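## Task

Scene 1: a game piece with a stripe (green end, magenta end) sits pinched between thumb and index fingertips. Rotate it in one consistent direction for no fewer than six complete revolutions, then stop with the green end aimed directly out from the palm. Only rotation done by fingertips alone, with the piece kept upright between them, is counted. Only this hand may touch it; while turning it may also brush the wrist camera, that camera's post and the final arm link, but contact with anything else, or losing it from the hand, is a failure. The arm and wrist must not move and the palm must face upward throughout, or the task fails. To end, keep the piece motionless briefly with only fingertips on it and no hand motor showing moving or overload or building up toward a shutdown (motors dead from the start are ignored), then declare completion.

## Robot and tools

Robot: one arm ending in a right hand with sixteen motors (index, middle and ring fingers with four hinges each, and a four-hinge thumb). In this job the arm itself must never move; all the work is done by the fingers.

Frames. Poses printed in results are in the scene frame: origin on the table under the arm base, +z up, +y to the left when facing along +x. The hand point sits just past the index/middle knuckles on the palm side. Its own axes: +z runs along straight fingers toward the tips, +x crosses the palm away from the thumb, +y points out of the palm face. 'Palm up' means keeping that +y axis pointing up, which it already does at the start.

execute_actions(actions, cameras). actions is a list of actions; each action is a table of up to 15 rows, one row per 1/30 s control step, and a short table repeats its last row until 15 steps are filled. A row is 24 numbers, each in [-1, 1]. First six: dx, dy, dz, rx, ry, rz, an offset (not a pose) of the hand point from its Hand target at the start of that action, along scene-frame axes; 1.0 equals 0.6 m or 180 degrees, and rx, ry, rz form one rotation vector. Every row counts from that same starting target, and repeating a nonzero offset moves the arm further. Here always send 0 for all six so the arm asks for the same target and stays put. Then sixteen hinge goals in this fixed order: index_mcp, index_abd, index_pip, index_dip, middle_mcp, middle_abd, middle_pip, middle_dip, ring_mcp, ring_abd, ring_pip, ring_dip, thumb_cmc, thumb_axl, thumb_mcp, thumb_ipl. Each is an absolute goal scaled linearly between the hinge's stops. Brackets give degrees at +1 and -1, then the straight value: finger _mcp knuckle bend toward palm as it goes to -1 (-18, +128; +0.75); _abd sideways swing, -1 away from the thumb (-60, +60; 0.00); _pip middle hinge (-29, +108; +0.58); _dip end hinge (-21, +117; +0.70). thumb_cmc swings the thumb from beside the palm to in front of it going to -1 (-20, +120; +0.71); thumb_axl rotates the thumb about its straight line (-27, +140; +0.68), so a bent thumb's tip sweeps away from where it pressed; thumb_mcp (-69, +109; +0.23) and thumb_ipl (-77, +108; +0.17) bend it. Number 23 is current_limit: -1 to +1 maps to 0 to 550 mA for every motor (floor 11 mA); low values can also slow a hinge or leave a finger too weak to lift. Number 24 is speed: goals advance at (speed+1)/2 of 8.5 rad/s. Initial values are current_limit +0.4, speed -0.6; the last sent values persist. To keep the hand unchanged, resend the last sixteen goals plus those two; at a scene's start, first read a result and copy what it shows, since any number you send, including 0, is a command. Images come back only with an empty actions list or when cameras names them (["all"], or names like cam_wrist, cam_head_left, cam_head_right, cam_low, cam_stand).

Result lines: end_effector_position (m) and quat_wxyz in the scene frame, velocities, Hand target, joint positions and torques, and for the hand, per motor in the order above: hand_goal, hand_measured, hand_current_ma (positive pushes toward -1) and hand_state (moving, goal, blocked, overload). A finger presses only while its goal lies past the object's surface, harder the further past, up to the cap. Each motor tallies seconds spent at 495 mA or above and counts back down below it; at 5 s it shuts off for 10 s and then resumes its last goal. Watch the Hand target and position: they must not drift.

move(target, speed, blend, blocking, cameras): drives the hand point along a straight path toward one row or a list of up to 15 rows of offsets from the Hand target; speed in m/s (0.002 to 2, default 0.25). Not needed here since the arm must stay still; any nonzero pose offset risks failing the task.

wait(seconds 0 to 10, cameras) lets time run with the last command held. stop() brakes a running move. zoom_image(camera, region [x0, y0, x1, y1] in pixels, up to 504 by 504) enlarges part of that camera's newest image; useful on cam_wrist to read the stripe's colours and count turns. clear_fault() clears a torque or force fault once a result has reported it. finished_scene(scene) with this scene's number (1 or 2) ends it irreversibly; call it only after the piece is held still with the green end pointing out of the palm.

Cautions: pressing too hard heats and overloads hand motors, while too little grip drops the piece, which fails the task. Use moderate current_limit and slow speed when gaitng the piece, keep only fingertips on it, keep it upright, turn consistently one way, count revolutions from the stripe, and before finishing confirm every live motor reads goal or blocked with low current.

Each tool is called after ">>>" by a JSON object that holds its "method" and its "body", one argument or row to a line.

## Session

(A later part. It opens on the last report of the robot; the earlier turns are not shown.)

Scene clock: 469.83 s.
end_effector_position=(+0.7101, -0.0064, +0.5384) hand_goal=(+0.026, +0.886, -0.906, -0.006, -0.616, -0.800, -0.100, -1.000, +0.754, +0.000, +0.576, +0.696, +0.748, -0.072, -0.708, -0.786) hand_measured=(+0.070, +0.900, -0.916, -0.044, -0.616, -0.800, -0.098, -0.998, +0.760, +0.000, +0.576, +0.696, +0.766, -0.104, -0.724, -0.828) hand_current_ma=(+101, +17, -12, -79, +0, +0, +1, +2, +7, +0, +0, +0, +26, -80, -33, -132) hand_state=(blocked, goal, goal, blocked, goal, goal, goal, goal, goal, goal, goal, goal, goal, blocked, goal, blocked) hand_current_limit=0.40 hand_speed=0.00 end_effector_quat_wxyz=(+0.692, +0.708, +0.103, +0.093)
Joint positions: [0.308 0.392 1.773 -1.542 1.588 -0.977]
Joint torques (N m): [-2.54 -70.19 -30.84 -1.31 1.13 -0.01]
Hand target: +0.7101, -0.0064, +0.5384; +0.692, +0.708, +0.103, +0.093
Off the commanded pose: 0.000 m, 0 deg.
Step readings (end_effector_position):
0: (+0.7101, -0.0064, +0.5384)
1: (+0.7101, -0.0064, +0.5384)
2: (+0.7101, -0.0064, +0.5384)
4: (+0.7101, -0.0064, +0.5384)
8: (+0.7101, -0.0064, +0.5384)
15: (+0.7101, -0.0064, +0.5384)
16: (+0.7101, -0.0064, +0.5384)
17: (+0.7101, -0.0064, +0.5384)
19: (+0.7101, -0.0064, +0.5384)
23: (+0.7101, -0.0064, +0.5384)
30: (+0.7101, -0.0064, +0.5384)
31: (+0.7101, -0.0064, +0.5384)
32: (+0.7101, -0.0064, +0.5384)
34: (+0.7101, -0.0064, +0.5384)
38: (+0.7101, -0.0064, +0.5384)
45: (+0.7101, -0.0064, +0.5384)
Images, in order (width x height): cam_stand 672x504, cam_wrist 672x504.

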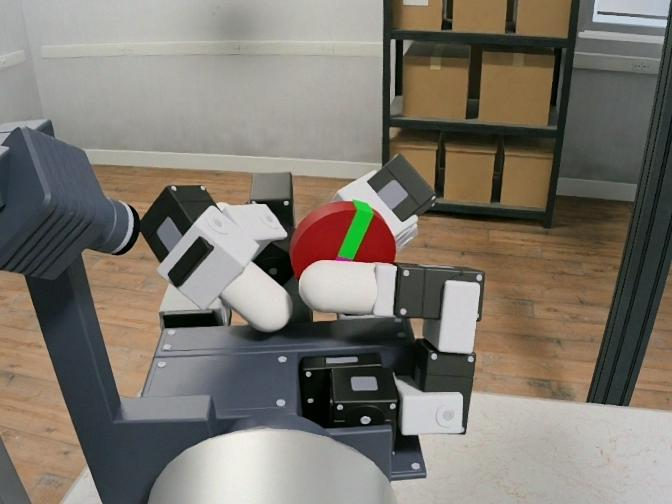

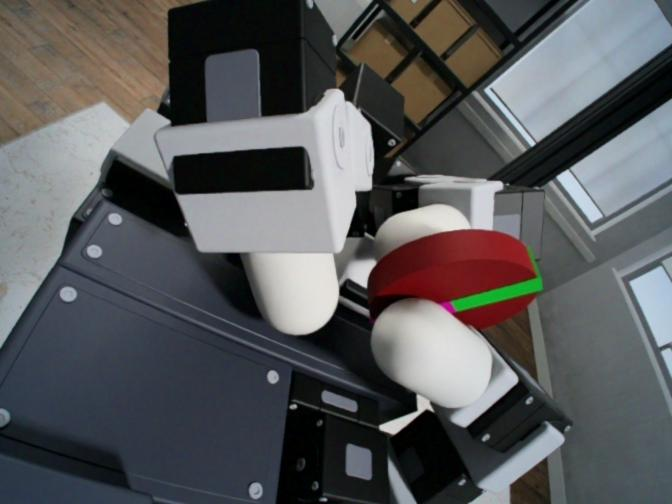

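>>> {"method": "execute_actions", "body": {
  "actions": [
    [[0,0,0,0,0,0,0.026,0.886,-0.906,-0.006,-0.616,-0.7,0.8,-0.2,0.754,0,0.576,0.696,0.748,-0.072,-0.708,-0.786,0.4,0]],
    [[0,0,0,0,0,0,0.026,0.886,-0.906,-0.006,-0.616,0.2,0.8,-0.2,0.754,0,0.576,0.696,0.748,-0.072,-0.708,-0.786,0.4,0]],
    [[0,0,0,0,0,0,0.026,0.886,-0.906,-0.006,-0.616,0.2,0.8,-0.9,0.754,0,0.576,0.696,0.748,-0.072,-0.708,-0.786,0.4,-0.4]],
    [[0,0,0,0,0,0,0.026,0.886,-0.906,-0.006,-0.616,0.13,0.5,-1.0,0.754,0,0.576,0.696,0.748,-0.072,-0.708,-0.786,0.4,-0.7]]
  ],
  "cameras": ["cam_stand"]
}}

>>> {"method": "execute_actions", "body": {
  "actions": [
    [[0,0,0,0,0,0,0.026,0.886,-0.906,-0.006,-0.616,0.05,0.25,-1.0,0.754,0,0.576,0.696,0.748,-0.072,-0.708,-0.786,0.4,-0.7]],
    [[0,0,0,0,0,0,0.026,0.886,-0.906,-0.006,-0.616,-0.8,0.2,-1,0.754,0,0.576,0.696,0.748,-0.072,-0.708,-0.786,0.4,0]]
  ],
  "cameras": ["cam_stand","cam_wrist"]
}}

Scene clock: 492.33 s.
end_effector_position=(+0.7101, -0.0064, +0.5384) hand_goal=(+0.026, +0.886, -0.906, -0.006, -0.616, +0.130, +0.500, -1.000, +0.754, +0.000, +0.576, +0.696, +0.748, -0.072, -0.708, -0.786) hand_measured=(+0.070, +0.892, -0.940, -0.042, -0.564, +0.090, +0.616, -0.950, +0.760, +0.000, +0.576, +0.696, +0.766, -0.090, -0.734, -0.840) hand_current_ma=(+101, +6, -67, -72, +129, -66, +371, +114, +7, +0, +0, +0, +28, -36, -62, -187) hand_state=(blocked, goal, blocked, blocked, blocked, blocked, blocked, blocked, goal, goal, goal, goal, goal, goal, blocked, blocked) hand_current_limit=0.40 hand_speed=-0.70 end_effector_quat_wxyz=(+0.692, +0.708, +0.103, +0.093)
Joint positions: [0.308 0.392 1.773 -1.542 1.588 -0.977]
Joint torques (N m): [-2.36 -69.85 -31.12 -1.32 1.12 -0.08]
Hand target: +0.7101, -0.0064, +0.5384; +0.692, +0.708, +0.103, +0.093
Off the commanded pose: 0.000 m, 0 deg.
Step readings (end_effector_position):
0: (+0.7101, -0.0064, +0.5384)
1: (+0.7101, -0.0064, +0.5384)
2: (+0.7101, -0.0064, +0.5384)
4: (+0.7101, -0.0064, +0.5384)
8: (+0.7101, -0.0064, +0.5384)
15: (+0.7101, -0.0064, +0.5384)
16: (+0.7101, -0.0064, +0.5384)
17: (+0.7101, -0.0064, +0.5384)
19: (+0.7101, -0.0064, +0.5384)
23: (+0.7101, -0.0064, +0.5384)
30: (+0.7101, -0.0064, +0.5384)
31: (+0.7101, -0.0064, +0.5384)
32: (+0.7101, -0.0064, +0.5384)
34: (+0.7101, -0.0064, +0.5384)
38: (+0.7101, -0.0064, +0.5384)
45: (+0.7101, -0.0064, +0.5384)
46: (+0.7101, -0.0064, +0.5384)
47: (+0.7101, -0.0064, +0.5384)
49: (+0.7101, -0.0064, +0.5384)
53: (+0.7101, -0.0064, +0.5384)
60: (+0.7101, -0.0064, +0.5384)
Images, in order (width x height): cam_stand 672x504.

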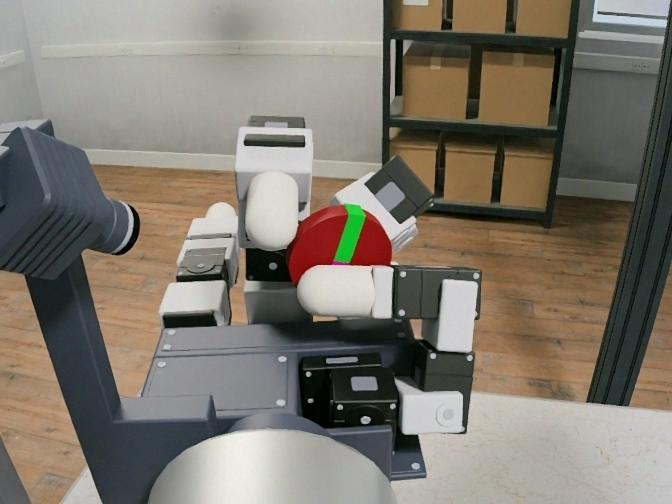

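Scene clock: 493.53 s.
end_effector_position=(+0.7101, -0.0064, +0.5384) hand_goal=(+0.026, +0.886, -0.906, -0.006, -0.616, -0.800, +0.200, -1.000, +0.754, +0.000, +0.576, +0.696, +0.748, -0.072, -0.708, -0.786) hand_measured=(+0.070, +0.902, -0.930, -0.042, -0.614, -0.800, +0.202, -0.998, +0.760, +0.000, +0.576, +0.696, +0.764, -0.096, -0.734, -0.830) hand_current_ma=(+101, +19, -42, -69, +1, +0, +1, +2, +7, +0, +0, +0, +23, -50, -66, -143) hand_state=(blocked, goal, blocked, blocked, goal, goal, goal, goal, goal, goal, goal, goal, goal, blocked, blocked, blocked) hand_current_limit=0.40 hand_speed=0.00 end_effector_quat_wxyz=(+0.692, +0.708, +0.103, +0.093)
Joint positions: [0.308 0.392 1.773 -1.542 1.588 -0.977]
Joint torques (N m): [-2.44 -70.02 -30.87 -1.3 1.14 -0.04]
Hand target: +0.7101, -0.0064, +0.5384; +0.692, +0.708, +0.103, +0.093
Off the commanded pose: 0.000 m, 0 deg.
Step readings (end_effector_position):
0: (+0.7101, -0.0064, +0.5384)
1: (+0.7101, -0.0064, +0.5384)
2: (+0.7101, -0.0064, +0.5384)
4: (+0.7101, -0.0064, +0.5384)
8: (+0.7101, -0.0064, +0.5384)
15: (+0.7101, -0.0064, +0.5384)
16: (+0.7101, -0.0064, +0.5384)
17: (+0.7101, -0.0064, +0.5384)
19: (+0.7101, -0.0064, +0.5384)
23: (+0.7101, -0.0064, +0.5384)
30: (+0.7101, -0.0064, +0.5384)
Images, in order (width x height): cam_stand 672x504, cam_wrist 672x504.

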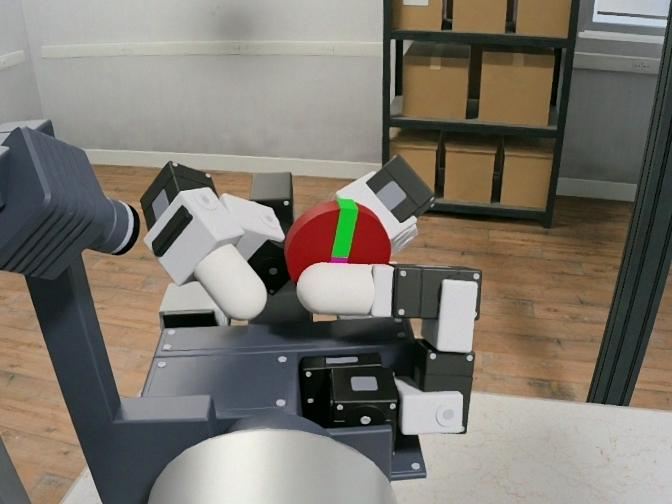

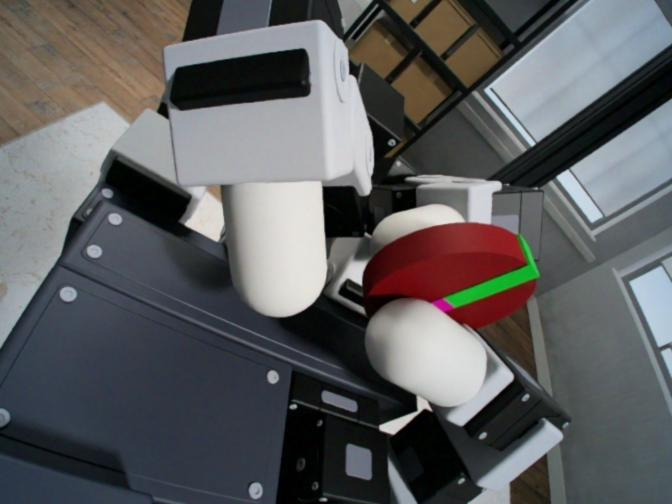

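>>> {"method": "execute_actions", "body": {
  "actions": [
    [[0,0,0,0,0,0,0.026,0.886,-0.906,-0.006,-0.616,-0.7,0.9,-0.2,0.754,0,0.576,0.696,0.748,-0.072,-0.708,-0.786,0.4,0]],
    [[0,0,0,0,0,0,0.026,0.886,-0.906,-0.006,-0.616,0.22,0.9,-0.2,0.754,0,0.576,0.696,0.748,-0.072,-0.708,-0.786,0.4,0]],
    [[0,0,0,0,0,0,0.026,0.886,-0.906,-0.006,-0.616,0.22,0.85,-0.8,0.754,0,0.576,0.696,0.748,-0.072,-0.708,-0.786,0.4,-0.4]],
    [[0,0,0,0,0,0,0.026,0.886,-0.906,-0.006,-0.616,0.1,0.7,-1.0,0.754,0,0.576,0.696,0.748,-0.072,-0.708,-0.786,0.4,-0.7]]
  ],
  "cameras": ["cam_stand"]
}}

>>> {"method": "execute_actions", "body": {
  "actions": [
    [[0,0,0,0,0,0,0.026,0.886,-0.906,-0.006,-0.616,-0.02,0.45,-1.0,0.754,0,0.576,0.696,0.748,-0.072,-0.708,-0.786,0.4,-0.7]],
    [[0,0,0,0,0,0,0.026,0.886,-0.906,-0.006,-0.616,-0.05,0.2,-1.0,0.754,0,0.576,0.696,0.748,-0.072,-0.708,-0.786,0.4,-0.7]],
    [[0,0,0,0,0,0,0.026,0.886,-0.906,-0.006,-0.616,-0.8,0.2,-1,0.754,0,0.576,0.696,0.748,-0.072,-0.708,-0.786,0.4,0]]
  ],
  "cameras": ["cam_stand","cam_wrist"]
}}

Scene clock: 516.73 s.
end_effector_position=(+0.7101, -0.0064, +0.5384) hand_goal=(+0.026, +0.886, -0.906, -0.006, -0.616, +0.100, +0.700, -1.000, +0.754, +0.000, +0.576, +0.696, +0.748, -0.072, -0.708, -0.786) hand_measured=(+0.070, +0.902, -0.920, -0.032, -0.590, +0.084, +0.736, -0.944, +0.760, +0.000, +0.576, +0.696, +0.766, -0.108, -0.726, -0.830) hand_current_ma=(+101, +18, -18, -46, +50, -20, +72, +136, +7, +0, +0, +0, +26, -91, -39, -142) hand_state=(blocked, goal, goal, blocked, blocked, goal, blocked, blocked, goal, goal, goal, goal, goal, blocked, goal, blocked) hand_current_limit=0.40 hand_speed=-0.70 end_effector_quat_wxyz=(+0.692, +0.708, +0.103, +0.093)
Joint positions: [0.308 0.392 1.773 -1.542 1.588 -0.977]
Joint torques (N m): [-2.43 -70.03 -31.05 -1.33 1.15 -0.03]
Hand target: +0.7101, -0.0064, +0.5384; +0.692, +0.708, +0.103, +0.093
Off the commanded pose: 0.000 m, 0 deg.
Step readings (end_effector_position):
0: (+0.7101, -0.0064, +0.5384)
1: (+0.7101, -0.0064, +0.5384)
2: (+0.7101, -0.0064, +0.5384)
4: (+0.7101, -0.0064, +0.5384)
8: (+0.7101, -0.0064, +0.5384)
15: (+0.7101, -0.0064, +0.5384)
16: (+0.7101, -0.0064, +0.5384)
17: (+0.7101, -0.0064, +0.5384)
19: (+0.7101, -0.0064, +0.5384)
23: (+0.7101, -0.0064, +0.5384)
30: (+0.7101, -0.0064, +0.5384)
31: (+0.7101, -0.0064, +0.5384)
32: (+0.7101, -0.0064, +0.5384)
34: (+0.7101, -0.0064, +0.5384)
38: (+0.7101, -0.0064, +0.5384)
45: (+0.7101, -0.0064, +0.5384)
46: (+0.7101, -0.0064, +0.5384)
47: (+0.7101, -0.0064, +0.5384)
49: (+0.7101, -0.0064, +0.5384)
53: (+0.7101, -0.0064, +0.5384)
60: (+0.7101, -0.0064, +0.5384)
Images, in order (width x height): cam_stand 672x504.

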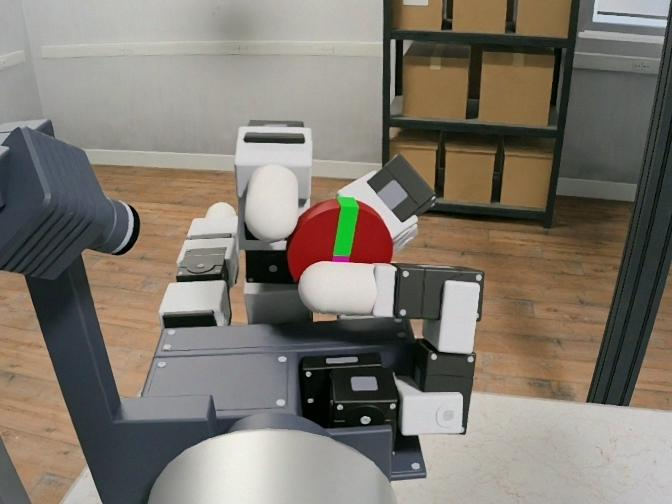

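Scene clock: 518.43 s.
end_effector_position=(+0.7101, -0.0064, +0.5384) hand_goal=(+0.026, +0.886, -0.906, -0.006, -0.616, -0.800, +0.200, -1.000, +0.754, +0.000, +0.576, +0.696, +0.748, -0.072, -0.708, -0.786) hand_measured=(+0.070, +0.900, -0.924, -0.034, -0.614, -0.800, +0.202, -0.998, +0.760, +0.000, +0.576, +0.696, +0.760, -0.100, -0.728, -0.830) hand_current_ma=(+105, +16, -25, -50, +1, +0, +1, +2, +7, +0, +0, +0, +16, -65, -45, -147) hand_state=(blocked, goal, goal, blocked, goal, goal, goal, goal, goal, goal, goal, goal, goal, blocked, goal, blocked) hand_current_limit=0.40 hand_speed=0.00 end_effector_quat_wxyz=(+0.692, +0.708, +0.103, +0.093)
Joint positions: [0.308 0.392 1.773 -1.542 1.588 -0.977]
Joint torques (N m): [-2.67 -70.02 -31.02 -1.32 1.13 -0.06]
Hand target: +0.7101, -0.0064, +0.5384; +0.692, +0.708, +0.103, +0.093
Off the commanded pose: 0.000 m, 0 deg.
Step readings (end_effector_position):
0: (+0.7101, -0.0064, +0.5384)
1: (+0.7101, -0.0064, +0.5384)
2: (+0.7101, -0.0064, +0.5384)
4: (+0.7101, -0.0064, +0.5384)
8: (+0.7101, -0.0064, +0.5384)
15: (+0.7101, -0.0064, +0.5384)
16: (+0.7101, -0.0064, +0.5384)
17: (+0.7101, -0.0064, +0.5384)
19: (+0.7101, -0.0064, +0.5384)
23: (+0.7101, -0.0064, +0.5384)
30: (+0.7101, -0.0064, +0.5384)
31: (+0.7101, -0.0064, +0.5384)
32: (+0.7101, -0.0064, +0.5384)
34: (+0.7101, -0.0064, +0.5384)
38: (+0.7101, -0.0064, +0.5384)
45: (+0.7101, -0.0064, +0.5384)
Images, in order (width x height): cam_stand 672x504, cam_wrist 672x504.

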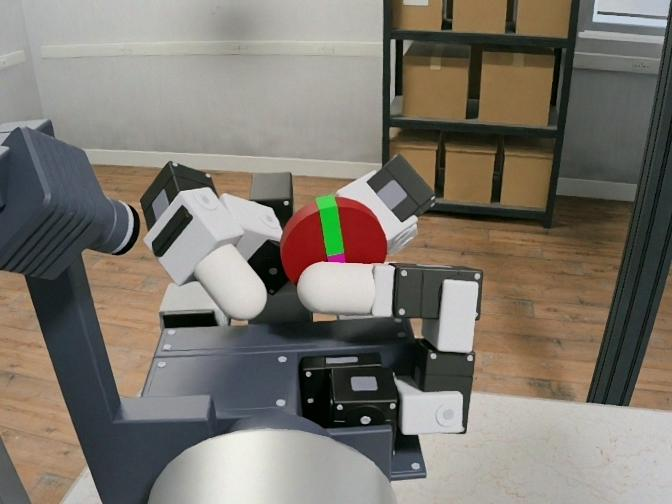

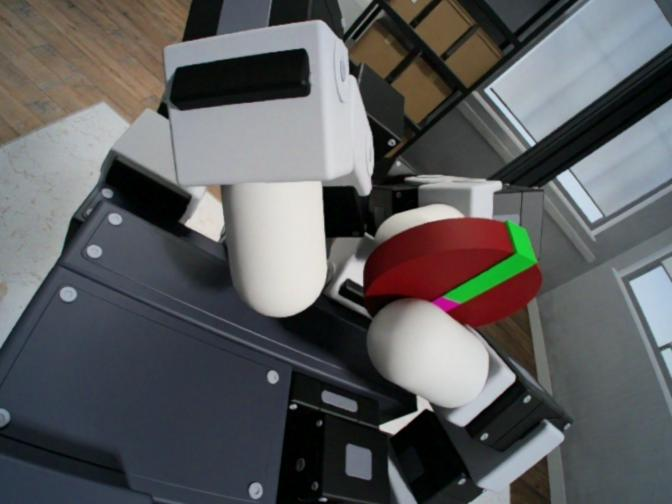

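>>> {"method": "execute_actions", "body": {
  "actions": [
    [[0,0,0,0,0,0,0.026,0.886,-0.906,-0.006,-0.616,-0.7,0.95,0,0.754,0,0.576,0.696,0.748,-0.072,-0.708,-0.786,0.4,0]],
    [[0,0,0,0,0,0,0.026,0.886,-0.906,-0.006,-0.616,0.22,0.95,0,0.754,0,0.576,0.696,0.748,-0.072,-0.708,-0.786,0.4,0]],
    [[0,0,0,0,0,0,0.026,0.886,-0.906,-0.006,-0.616,0.22,0.9,-0.75,0.754,0,0.576,0.696,0.748,-0.072,-0.708,-0.786,0.4,-0.4]],
    [[0,0,0,0,0,0,0.026,0.886,-0.906,-0.006,-0.616,0.07,0.7,-1.0,0.754,0,0.576,0.696,0.748,-0.072,-0.708,-0.786,0.4,-0.7]]
  ],
  "cameras": ["cam_stand"]
}}

>>> {"method": "execute_actions", "body": {
  "actions": [
    [[0,0,0,0,0,0,0.026,0.886,-0.906,-0.006,-0.616,-0.05,0.42,-1.0,0.754,0,0.576,0.696,0.748,-0.072,-0.708,-0.786,0.4,-0.7]],
    [[0,0,0,0,0,0,0.026,0.886,-0.906,-0.006,-0.616,-0.07,0.15,-1.0,0.754,0,0.576,0.696,0.748,-0.072,-0.708,-0.786,0.4,-0.7]],
    [[0,0,0,0,0,0,0.026,0.886,-0.906,-0.006,-0.616,-0.8,0.2,-1,0.754,0,0.576,0.696,0.748,-0.072,-0.708,-0.786,0.4,0]]
  ],
  "cameras": ["cam_stand","cam_wrist"]
}}

Scene clock: 534.10 s.
end_effector_position=(+0.7101, -0.0064, +0.5384) hand_goal=(+0.026, +0.886, -0.906, -0.006, -0.616, +0.070, +0.700, -1.000, +0.754, +0.000, +0.576, +0.696, +0.748, -0.072, -0.708, -0.786) hand_measured=(+0.070, +0.898, -0.928, -0.032, -0.580, +0.044, +0.768, -0.916, +0.760, +0.000, +0.576, +0.696, +0.762, -0.100, -0.732, -0.830) hand_current_ma=(+105, +13, -37, -47, +76, -36, +173, +236, +7, +0, +0, +0, +21, -69, -59, -142) hand_state=(blocked, goal, blocked, blocked, blocked, blocked, blocked, blocked, goal, goal, goal, goal, goal, blocked, blocked, blocked) hand_current_limit=0.40 hand_speed=-0.70 end_effector_quat_wxyz=(+0.692, +0.708, +0.103, +0.093)
Joint positions: [0.308 0.392 1.773 -1.542 1.588 -0.977]
Joint torques (N m): [-2.36 -70.15 -30.91 -1.32 1.12 -0.11]
Hand target: +0.7101, -0.0064, +0.5384; +0.692, +0.708, +0.103, +0.093
Off the commanded pose: 0.000 m, 0 deg.
Step readings (end_effector_position):
0: (+0.7101, -0.0064, +0.5384)
1: (+0.7101, -0.0064, +0.5384)
2: (+0.7101, -0.0064, +0.5384)
4: (+0.7101, -0.0064, +0.5384)
8: (+0.7101, -0.0064, +0.5384)
15: (+0.7101, -0.0064, +0.5384)
16: (+0.7101, -0.0064, +0.5384)
17: (+0.7101, -0.0064, +0.5384)
19: (+0.7101, -0.0064, +0.5384)
23: (+0.7101, -0.0064, +0.5384)
30: (+0.7101, -0.0064, +0.5384)
31: (+0.7101, -0.0064, +0.5384)
32: (+0.7101, -0.0064, +0.5384)
34: (+0.7101, -0.0064, +0.5384)
38: (+0.7101, -0.0064, +0.5384)
45: (+0.7101, -0.0064, +0.5384)
46: (+0.7101, -0.0064, +0.5384)
47: (+0.7101, -0.0064, +0.5384)
49: (+0.7101, -0.0064, +0.5384)
53: (+0.7101, -0.0064, +0.5384)
60: (+0.7101, -0.0064, +0.5384)
Images, in order (width x height): cam_stand 672x504.

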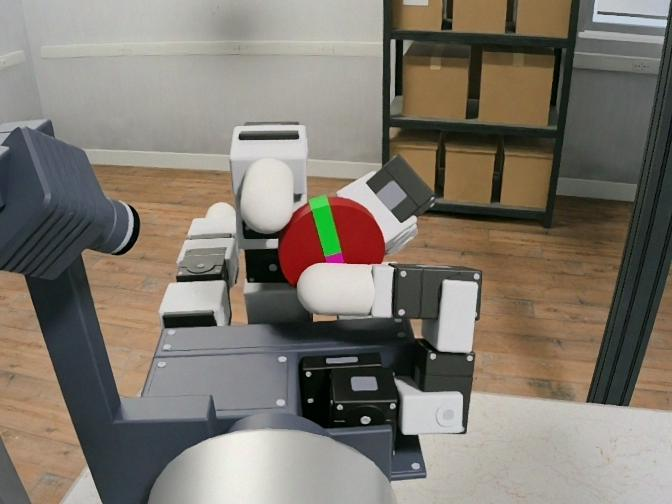

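Scene clock: 535.80 s.
end_effector_position=(+0.7101, -0.0064, +0.5384) hand_goal=(+0.026, +0.886, -0.906, -0.006, -0.616, -0.800, +0.200, -1.000, +0.754, +0.000, +0.576, +0.696, +0.748, -0.072, -0.708, -0.786) hand_measured=(+0.070, +0.900, -0.928, -0.036, -0.614, -0.800, +0.202, -0.998, +0.760, +0.000, +0.576, +0.696, +0.758, -0.098, -0.732, -0.830) hand_current_ma=(+105, +15, -34, -57, +1, +0, +1, +2, +7, +0, +0, +0, +12, -60, -60, -141) hand_state=(blocked, goal, blocked, blocked, goal, goal, goal, goal, goal, goal, goal, goal, goal, blocked, blocked, blocked) hand_current_limit=0.40 hand_speed=0.00 end_effector_quat_wxyz=(+0.692, +0.708, +0.103, +0.093)
Joint positions: [0.308 0.392 1.773 -1.542 1.588 -0.977]
Joint torques (N m): [-2.6 -70.3 -31.03 -1.32 1.11 -0.08]
Hand target: +0.7101, -0.0064, +0.5384; +0.692, +0.708, +0.103, +0.093
Off the commanded pose: 0.000 m, 0 deg.
Step readings (end_effector_position):
0: (+0.7101, -0.0064, +0.5384)
1: (+0.7101, -0.0064, +0.5384)
2: (+0.7101, -0.0064, +0.5384)
4: (+0.7101, -0.0064, +0.5384)
8: (+0.7101, -0.0064, +0.5384)
15: (+0.7101, -0.0064, +0.5384)
16: (+0.7101, -0.0064, +0.5384)
17: (+0.7101, -0.0064, +0.5384)
19: (+0.7101, -0.0064, +0.5384)
23: (+0.7101, -0.0064, +0.5384)
30: (+0.7101, -0.0064, +0.5384)
31: (+0.7101, -0.0064, +0.5384)
32: (+0.7101, -0.0064, +0.5384)
34: (+0.7101, -0.0064, +0.5384)
38: (+0.7101, -0.0064, +0.5384)
45: (+0.7101, -0.0064, +0.5384)
Images, in order (width x height): cam_stand 672x504, cam_wrist 672x504.

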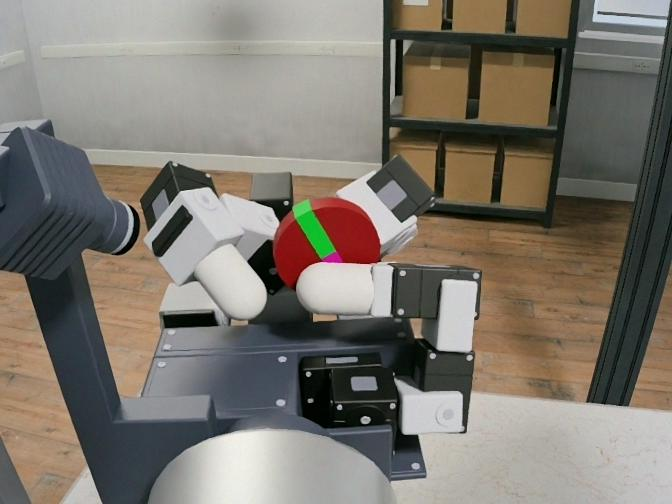

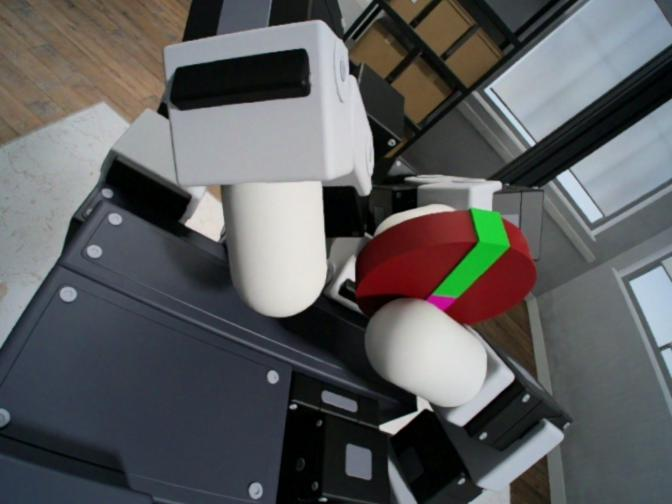

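>>> {"method": "execute_actions", "body": {
  "actions": [
    [[0,0,0,0,0,0,0.026,0.886,-0.906,-0.006,-0.616,-0.7,0.95,0,0.754,0,0.576,0.696,0.748,-0.072,-0.708,-0.786,0.4,0]],
    [[0,0,0,0,0,0,0.026,0.886,-0.906,-0.006,-0.616,0.2,0.95,0,0.754,0,0.576,0.696,0.748,-0.072,-0.708,-0.786,0.4,0]],
    [[0,0,0,0,0,0,0.026,0.886,-0.906,-0.006,-0.616,0.2,0.9,-0.75,0.754,0,0.576,0.696,0.748,-0.072,-0.708,-0.786,0.4,-0.4]],
    [[0,0,0,0,0,0,0.026,0.886,-0.906,-0.006,-0.616,0.05,0.7,-1.0,0.754,0,0.576,0.696,0.748,-0.072,-0.708,-0.786,0.4,-0.7]],
    [[0,0,0,0,0,0,0.026,0.886,-0.906,-0.006,-0.616,-0.08,0.42,-1.0,0.754,0,0.576,0.696,0.748,-0.072,-0.708,-0.786,0.4,-0.7]],
    [[0,0,0,0,0,0,0.026,0.886,-0.906,-0.006,-0.616,-0.12,0.15,-1.0,0.754,0,0.576,0.696,0.748,-0.072,-0.708,-0.786,0.4,-0.7]],
    [[0,0,0,0,0,0,0.026,0.886,-0.906,-0.006,-0.616,-0.8,0.2,-1,0.754,0,0.576,0.696,0.748,-0.072,-0.708,-0.786,0.4,0]]
  ],
  "cameras": ["cam_stand"]
}}

>>> {"method": "execute_actions", "body": {
  "actions": [
    [[0,0,0,0,0,0,0.026,0.886,-0.906,-0.006,-0.616,-0.7,0.95,0,0.754,0,0.576,0.696,0.748,-0.072,-0.708,-0.786,0.4,0]],
    [[0,0,0,0,0,0,0.026,0.886,-0.906,-0.006,-0.616,0.2,0.95,0,0.754,0,0.576,0.696,0.748,-0.072,-0.708,-0.786,0.4,0]],
    [[0,0,0,0,0,0,0.026,0.886,-0.906,-0.006,-0.616,0.2,0.9,-0.75,0.754,0,0.576,0.696,0.748,-0.072,-0.708,-0.786,0.4,-0.4]],
    [[0,0,0,0,0,0,0.026,0.886,-0.906,-0.006,-0.616,0.05,0.7,-1.0,0.754,0,0.576,0.696,0.748,-0.072,-0.708,-0.786,0.4,-0.7]],
    [[0,0,0,0,0,0,0.026,0.886,-0.906,-0.006,-0.616,-0.1,0.42,-1.0,0.754,0,0.576,0.696,0.748,-0.072,-0.708,-0.786,0.4,-0.7]],
    [[0,0,0,0,0,0,0.026,0.886,-0.906,-0.006,-0.616,-0.15,0.15,-1.0,0.754,0,0.576,0.696,0.748,-0.072,-0.708,-0.786,0.4,-0.7]],
    [[0,0,0,0,0,0,0.026,0.886,-0.906,-0.006,-0.616,-0.8,0.2,-1,0.754,0,0.576,0.696,0.748,-0.072,-0.708,-0.786,0.4,0]]
  ],
  "cameras": ["cam_stand","cam_wrist"]
}}

Scene clock: 560.70 s.
end_effector_position=(+0.7101, -0.0064, +0.5384) hand_goal=(+0.026, +0.886, -0.906, -0.006, -0.616, -0.800, +0.200, -1.000, +0.754, +0.000, +0.576, +0.696, +0.748, -0.072, -0.708, -0.786) hand_measured=(+0.070, +0.898, -0.920, -0.034, -0.614, -0.800, +0.202, -0.998, +0.760, +0.000, +0.576, +0.696, +0.754, -0.096, -0.736, -0.830) hand_current_ma=(+105, +13, -20, -52, +1, +0, +1, +2, +7, +0, +0, +0, +7, -53, -69, -143) hand_state=(blocked, goal, goal, blocked, goal, goal, goal, goal, goal, goal, goal, goal, goal, blocked, blocked, blocked) hand_current_limit=0.40 hand_speed=0.00 end_effector_quat_wxyz=(+0.692, +0.708, +0.103, +0.093)
Joint positions: [0.308 0.392 1.773 -1.542 1.588 -0.977]
Joint torques (N m): [-2.42 -70.22 -31.08 -1.33 1.1 0]
Hand target: +0.7101, -0.0064, +0.5384; +0.692, +0.708, +0.103, +0.093
Off the commanded pose: 0.000 m, 0 deg.
Step readings (end_effector_position):
0: (+0.7101, -0.0064, +0.5384)
1: (+0.7101, -0.0064, +0.5384)
2: (+0.7101, -0.0064, +0.5384)
4: (+0.7101, -0.0064, +0.5384)
8: (+0.7101, -0.0064, +0.5384)
15: (+0.7101, -0.0064, +0.5384)
16: (+0.7101, -0.0064, +0.5384)
17: (+0.7101, -0.0064, +0.5384)
19: (+0.7101, -0.0064, +0.5384)
23: (+0.7101, -0.0064, +0.5384)
30: (+0.7101, -0.0064, +0.5384)
31: (+0.7101, -0.0064, +0.5384)
32: (+0.7101, -0.0064, +0.5384)
34: (+0.7101, -0.0064, +0.5384)
38: (+0.7101, -0.0064, +0.5384)
45: (+0.7101, -0.0064, +0.5384)
46: (+0.7101, -0.0064, +0.5384)
47: (+0.7101, -0.0064, +0.5384)
49: (+0.7101, -0.0064, +0.5384)
53: (+0.7101, -0.0064, +0.5384)
60: (+0.7101, -0.0064, +0.5384)
61: (+0.7101, -0.0064, +0.5384)
62: (+0.7101, -0.0064, +0.5384)
64: (+0.7101, -0.0064, +0.5384)
68: (+0.7101, -0.0064, +0.5384)
75: (+0.7101, -0.0064, +0.5384)
76: (+0.7101, -0.0064, +0.5384)
77: (+0.7101, -0.0064, +0.5384)
79: (+0.7101, -0.0064, +0.5384)
83: (+0.7101, -0.0064, +0.5384)
90: (+0.7101, -0.0064, +0.5384)
91: (+0.7101, -0.0064, +0.5384)
92: (+0.7101, -0.0064, +0.5384)
94: (+0.7101, -0.0064, +0.5384)
98: (+0.7101, -0.0064, +0.5384)
105: (+0.7101, -0.0064, +0.5384)
Images, in order (width x height): cam_stand 672x504.

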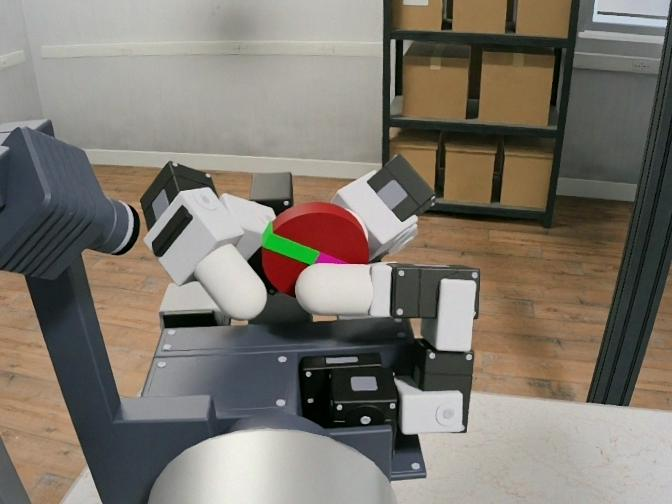

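Scene clock: 564.40 s.
end_effector_position=(+0.7101, -0.0064, +0.5384) hand_goal=(+0.026, +0.886, -0.906, -0.006, -0.616, -0.800, +0.200, -1.000, +0.754, +0.000, +0.576, +0.696, +0.748, -0.072, -0.708, -0.786) hand_measured=(+0.078, +0.896, -0.898, -0.022, -0.610, -0.808, +0.240, -0.986, +0.760, +0.000, +0.576, +0.696, +0.762, -0.096, -0.730, -0.834) hand_current_ma=(+127, +9, +9, -24, +7, -7, +85, +20, +7, +0, +0, +0, +19, -54, -50, -165) hand_state=(blocked, goal, goal, goal, goal, goal, blocked, goal, goal, goal, goal, goal, goal, blocked, blocked, blocked) hand_current_limit=0.40 hand_speed=0.00 end_effector_quat_wxyz=(+0.692, +0.708, +0.103, +0.093)
Joint positions: [0.308 0.392 1.773 -1.542 1.588 -0.977]
Joint torques (N m): [-2.23 -69.79 -30.98 -1.32 1.15 -0.04]
Hand target: +0.7101, -0.0064, +0.5384; +0.692, +0.708, +0.103, +0.093
Off the commanded pose: 0.000 m, 0 deg.
Step readings (end_effector_position):
0: (+0.7101, -0.0064, +0.5384)
1: (+0.7101, -0.0064, +0.5384)
2: (+0.7101, -0.0064, +0.5384)
4: (+0.7101, -0.0064, +0.5384)
8: (+0.7101, -0.0064, +0.5384)
15: (+0.7101, -0.0064, +0.5384)
16: (+0.7101, -0.0064, +0.5384)
17: (+0.7101, -0.0064, +0.5384)
19: (+0.7101, -0.0064, +0.5384)
23: (+0.7101, -0.0064, +0.5384)
30: (+0.7101, -0.0064, +0.5384)
31: (+0.7101, -0.0064, +0.5384)
32: (+0.7101, -0.0064, +0.5384)
34: (+0.7101, -0.0064, +0.5384)
38: (+0.7101, -0.0064, +0.5384)
45: (+0.7101, -0.0064, +0.5384)
46: (+0.7101, -0.0064, +0.5384)
47: (+0.7101, -0.0064, +0.5384)
49: (+0.7101, -0.0064, +0.5384)
53: (+0.7101, -0.0064, +0.5384)
60: (+0.7101, -0.0064, +0.5384)
61: (+0.7101, -0.0064, +0.5384)
62: (+0.7101, -0.0064, +0.5384)
64: (+0.7101, -0.0064, +0.5384)
68: (+0.7101, -0.0064, +0.5384)
75: (+0.7101, -0.0064, +0.5384)
76: (+0.7101, -0.0064, +0.5384)
77: (+0.7101, -0.0064, +0.5384)
79: (+0.7101, -0.0064, +0.5384)
83: (+0.7101, -0.0064, +0.5384)
90: (+0.7101, -0.0064, +0.5384)
91: (+0.7101, -0.0064, +0.5384)
92: (+0.7101, -0.0064, +0.5384)
94: (+0.7101, -0.0064, +0.5384)
98: (+0.7101, -0.0064, +0.5384)
105: (+0.7101, -0.0064, +0.5384)
Images, in order (width x height): cam_stand 672x504, cam_wrist 672x504.

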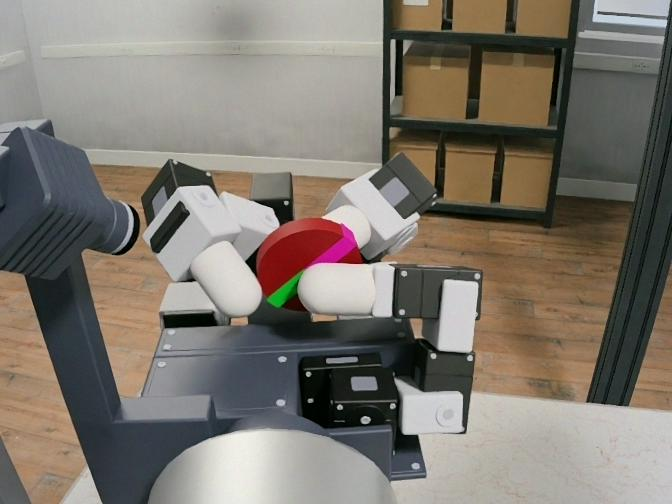

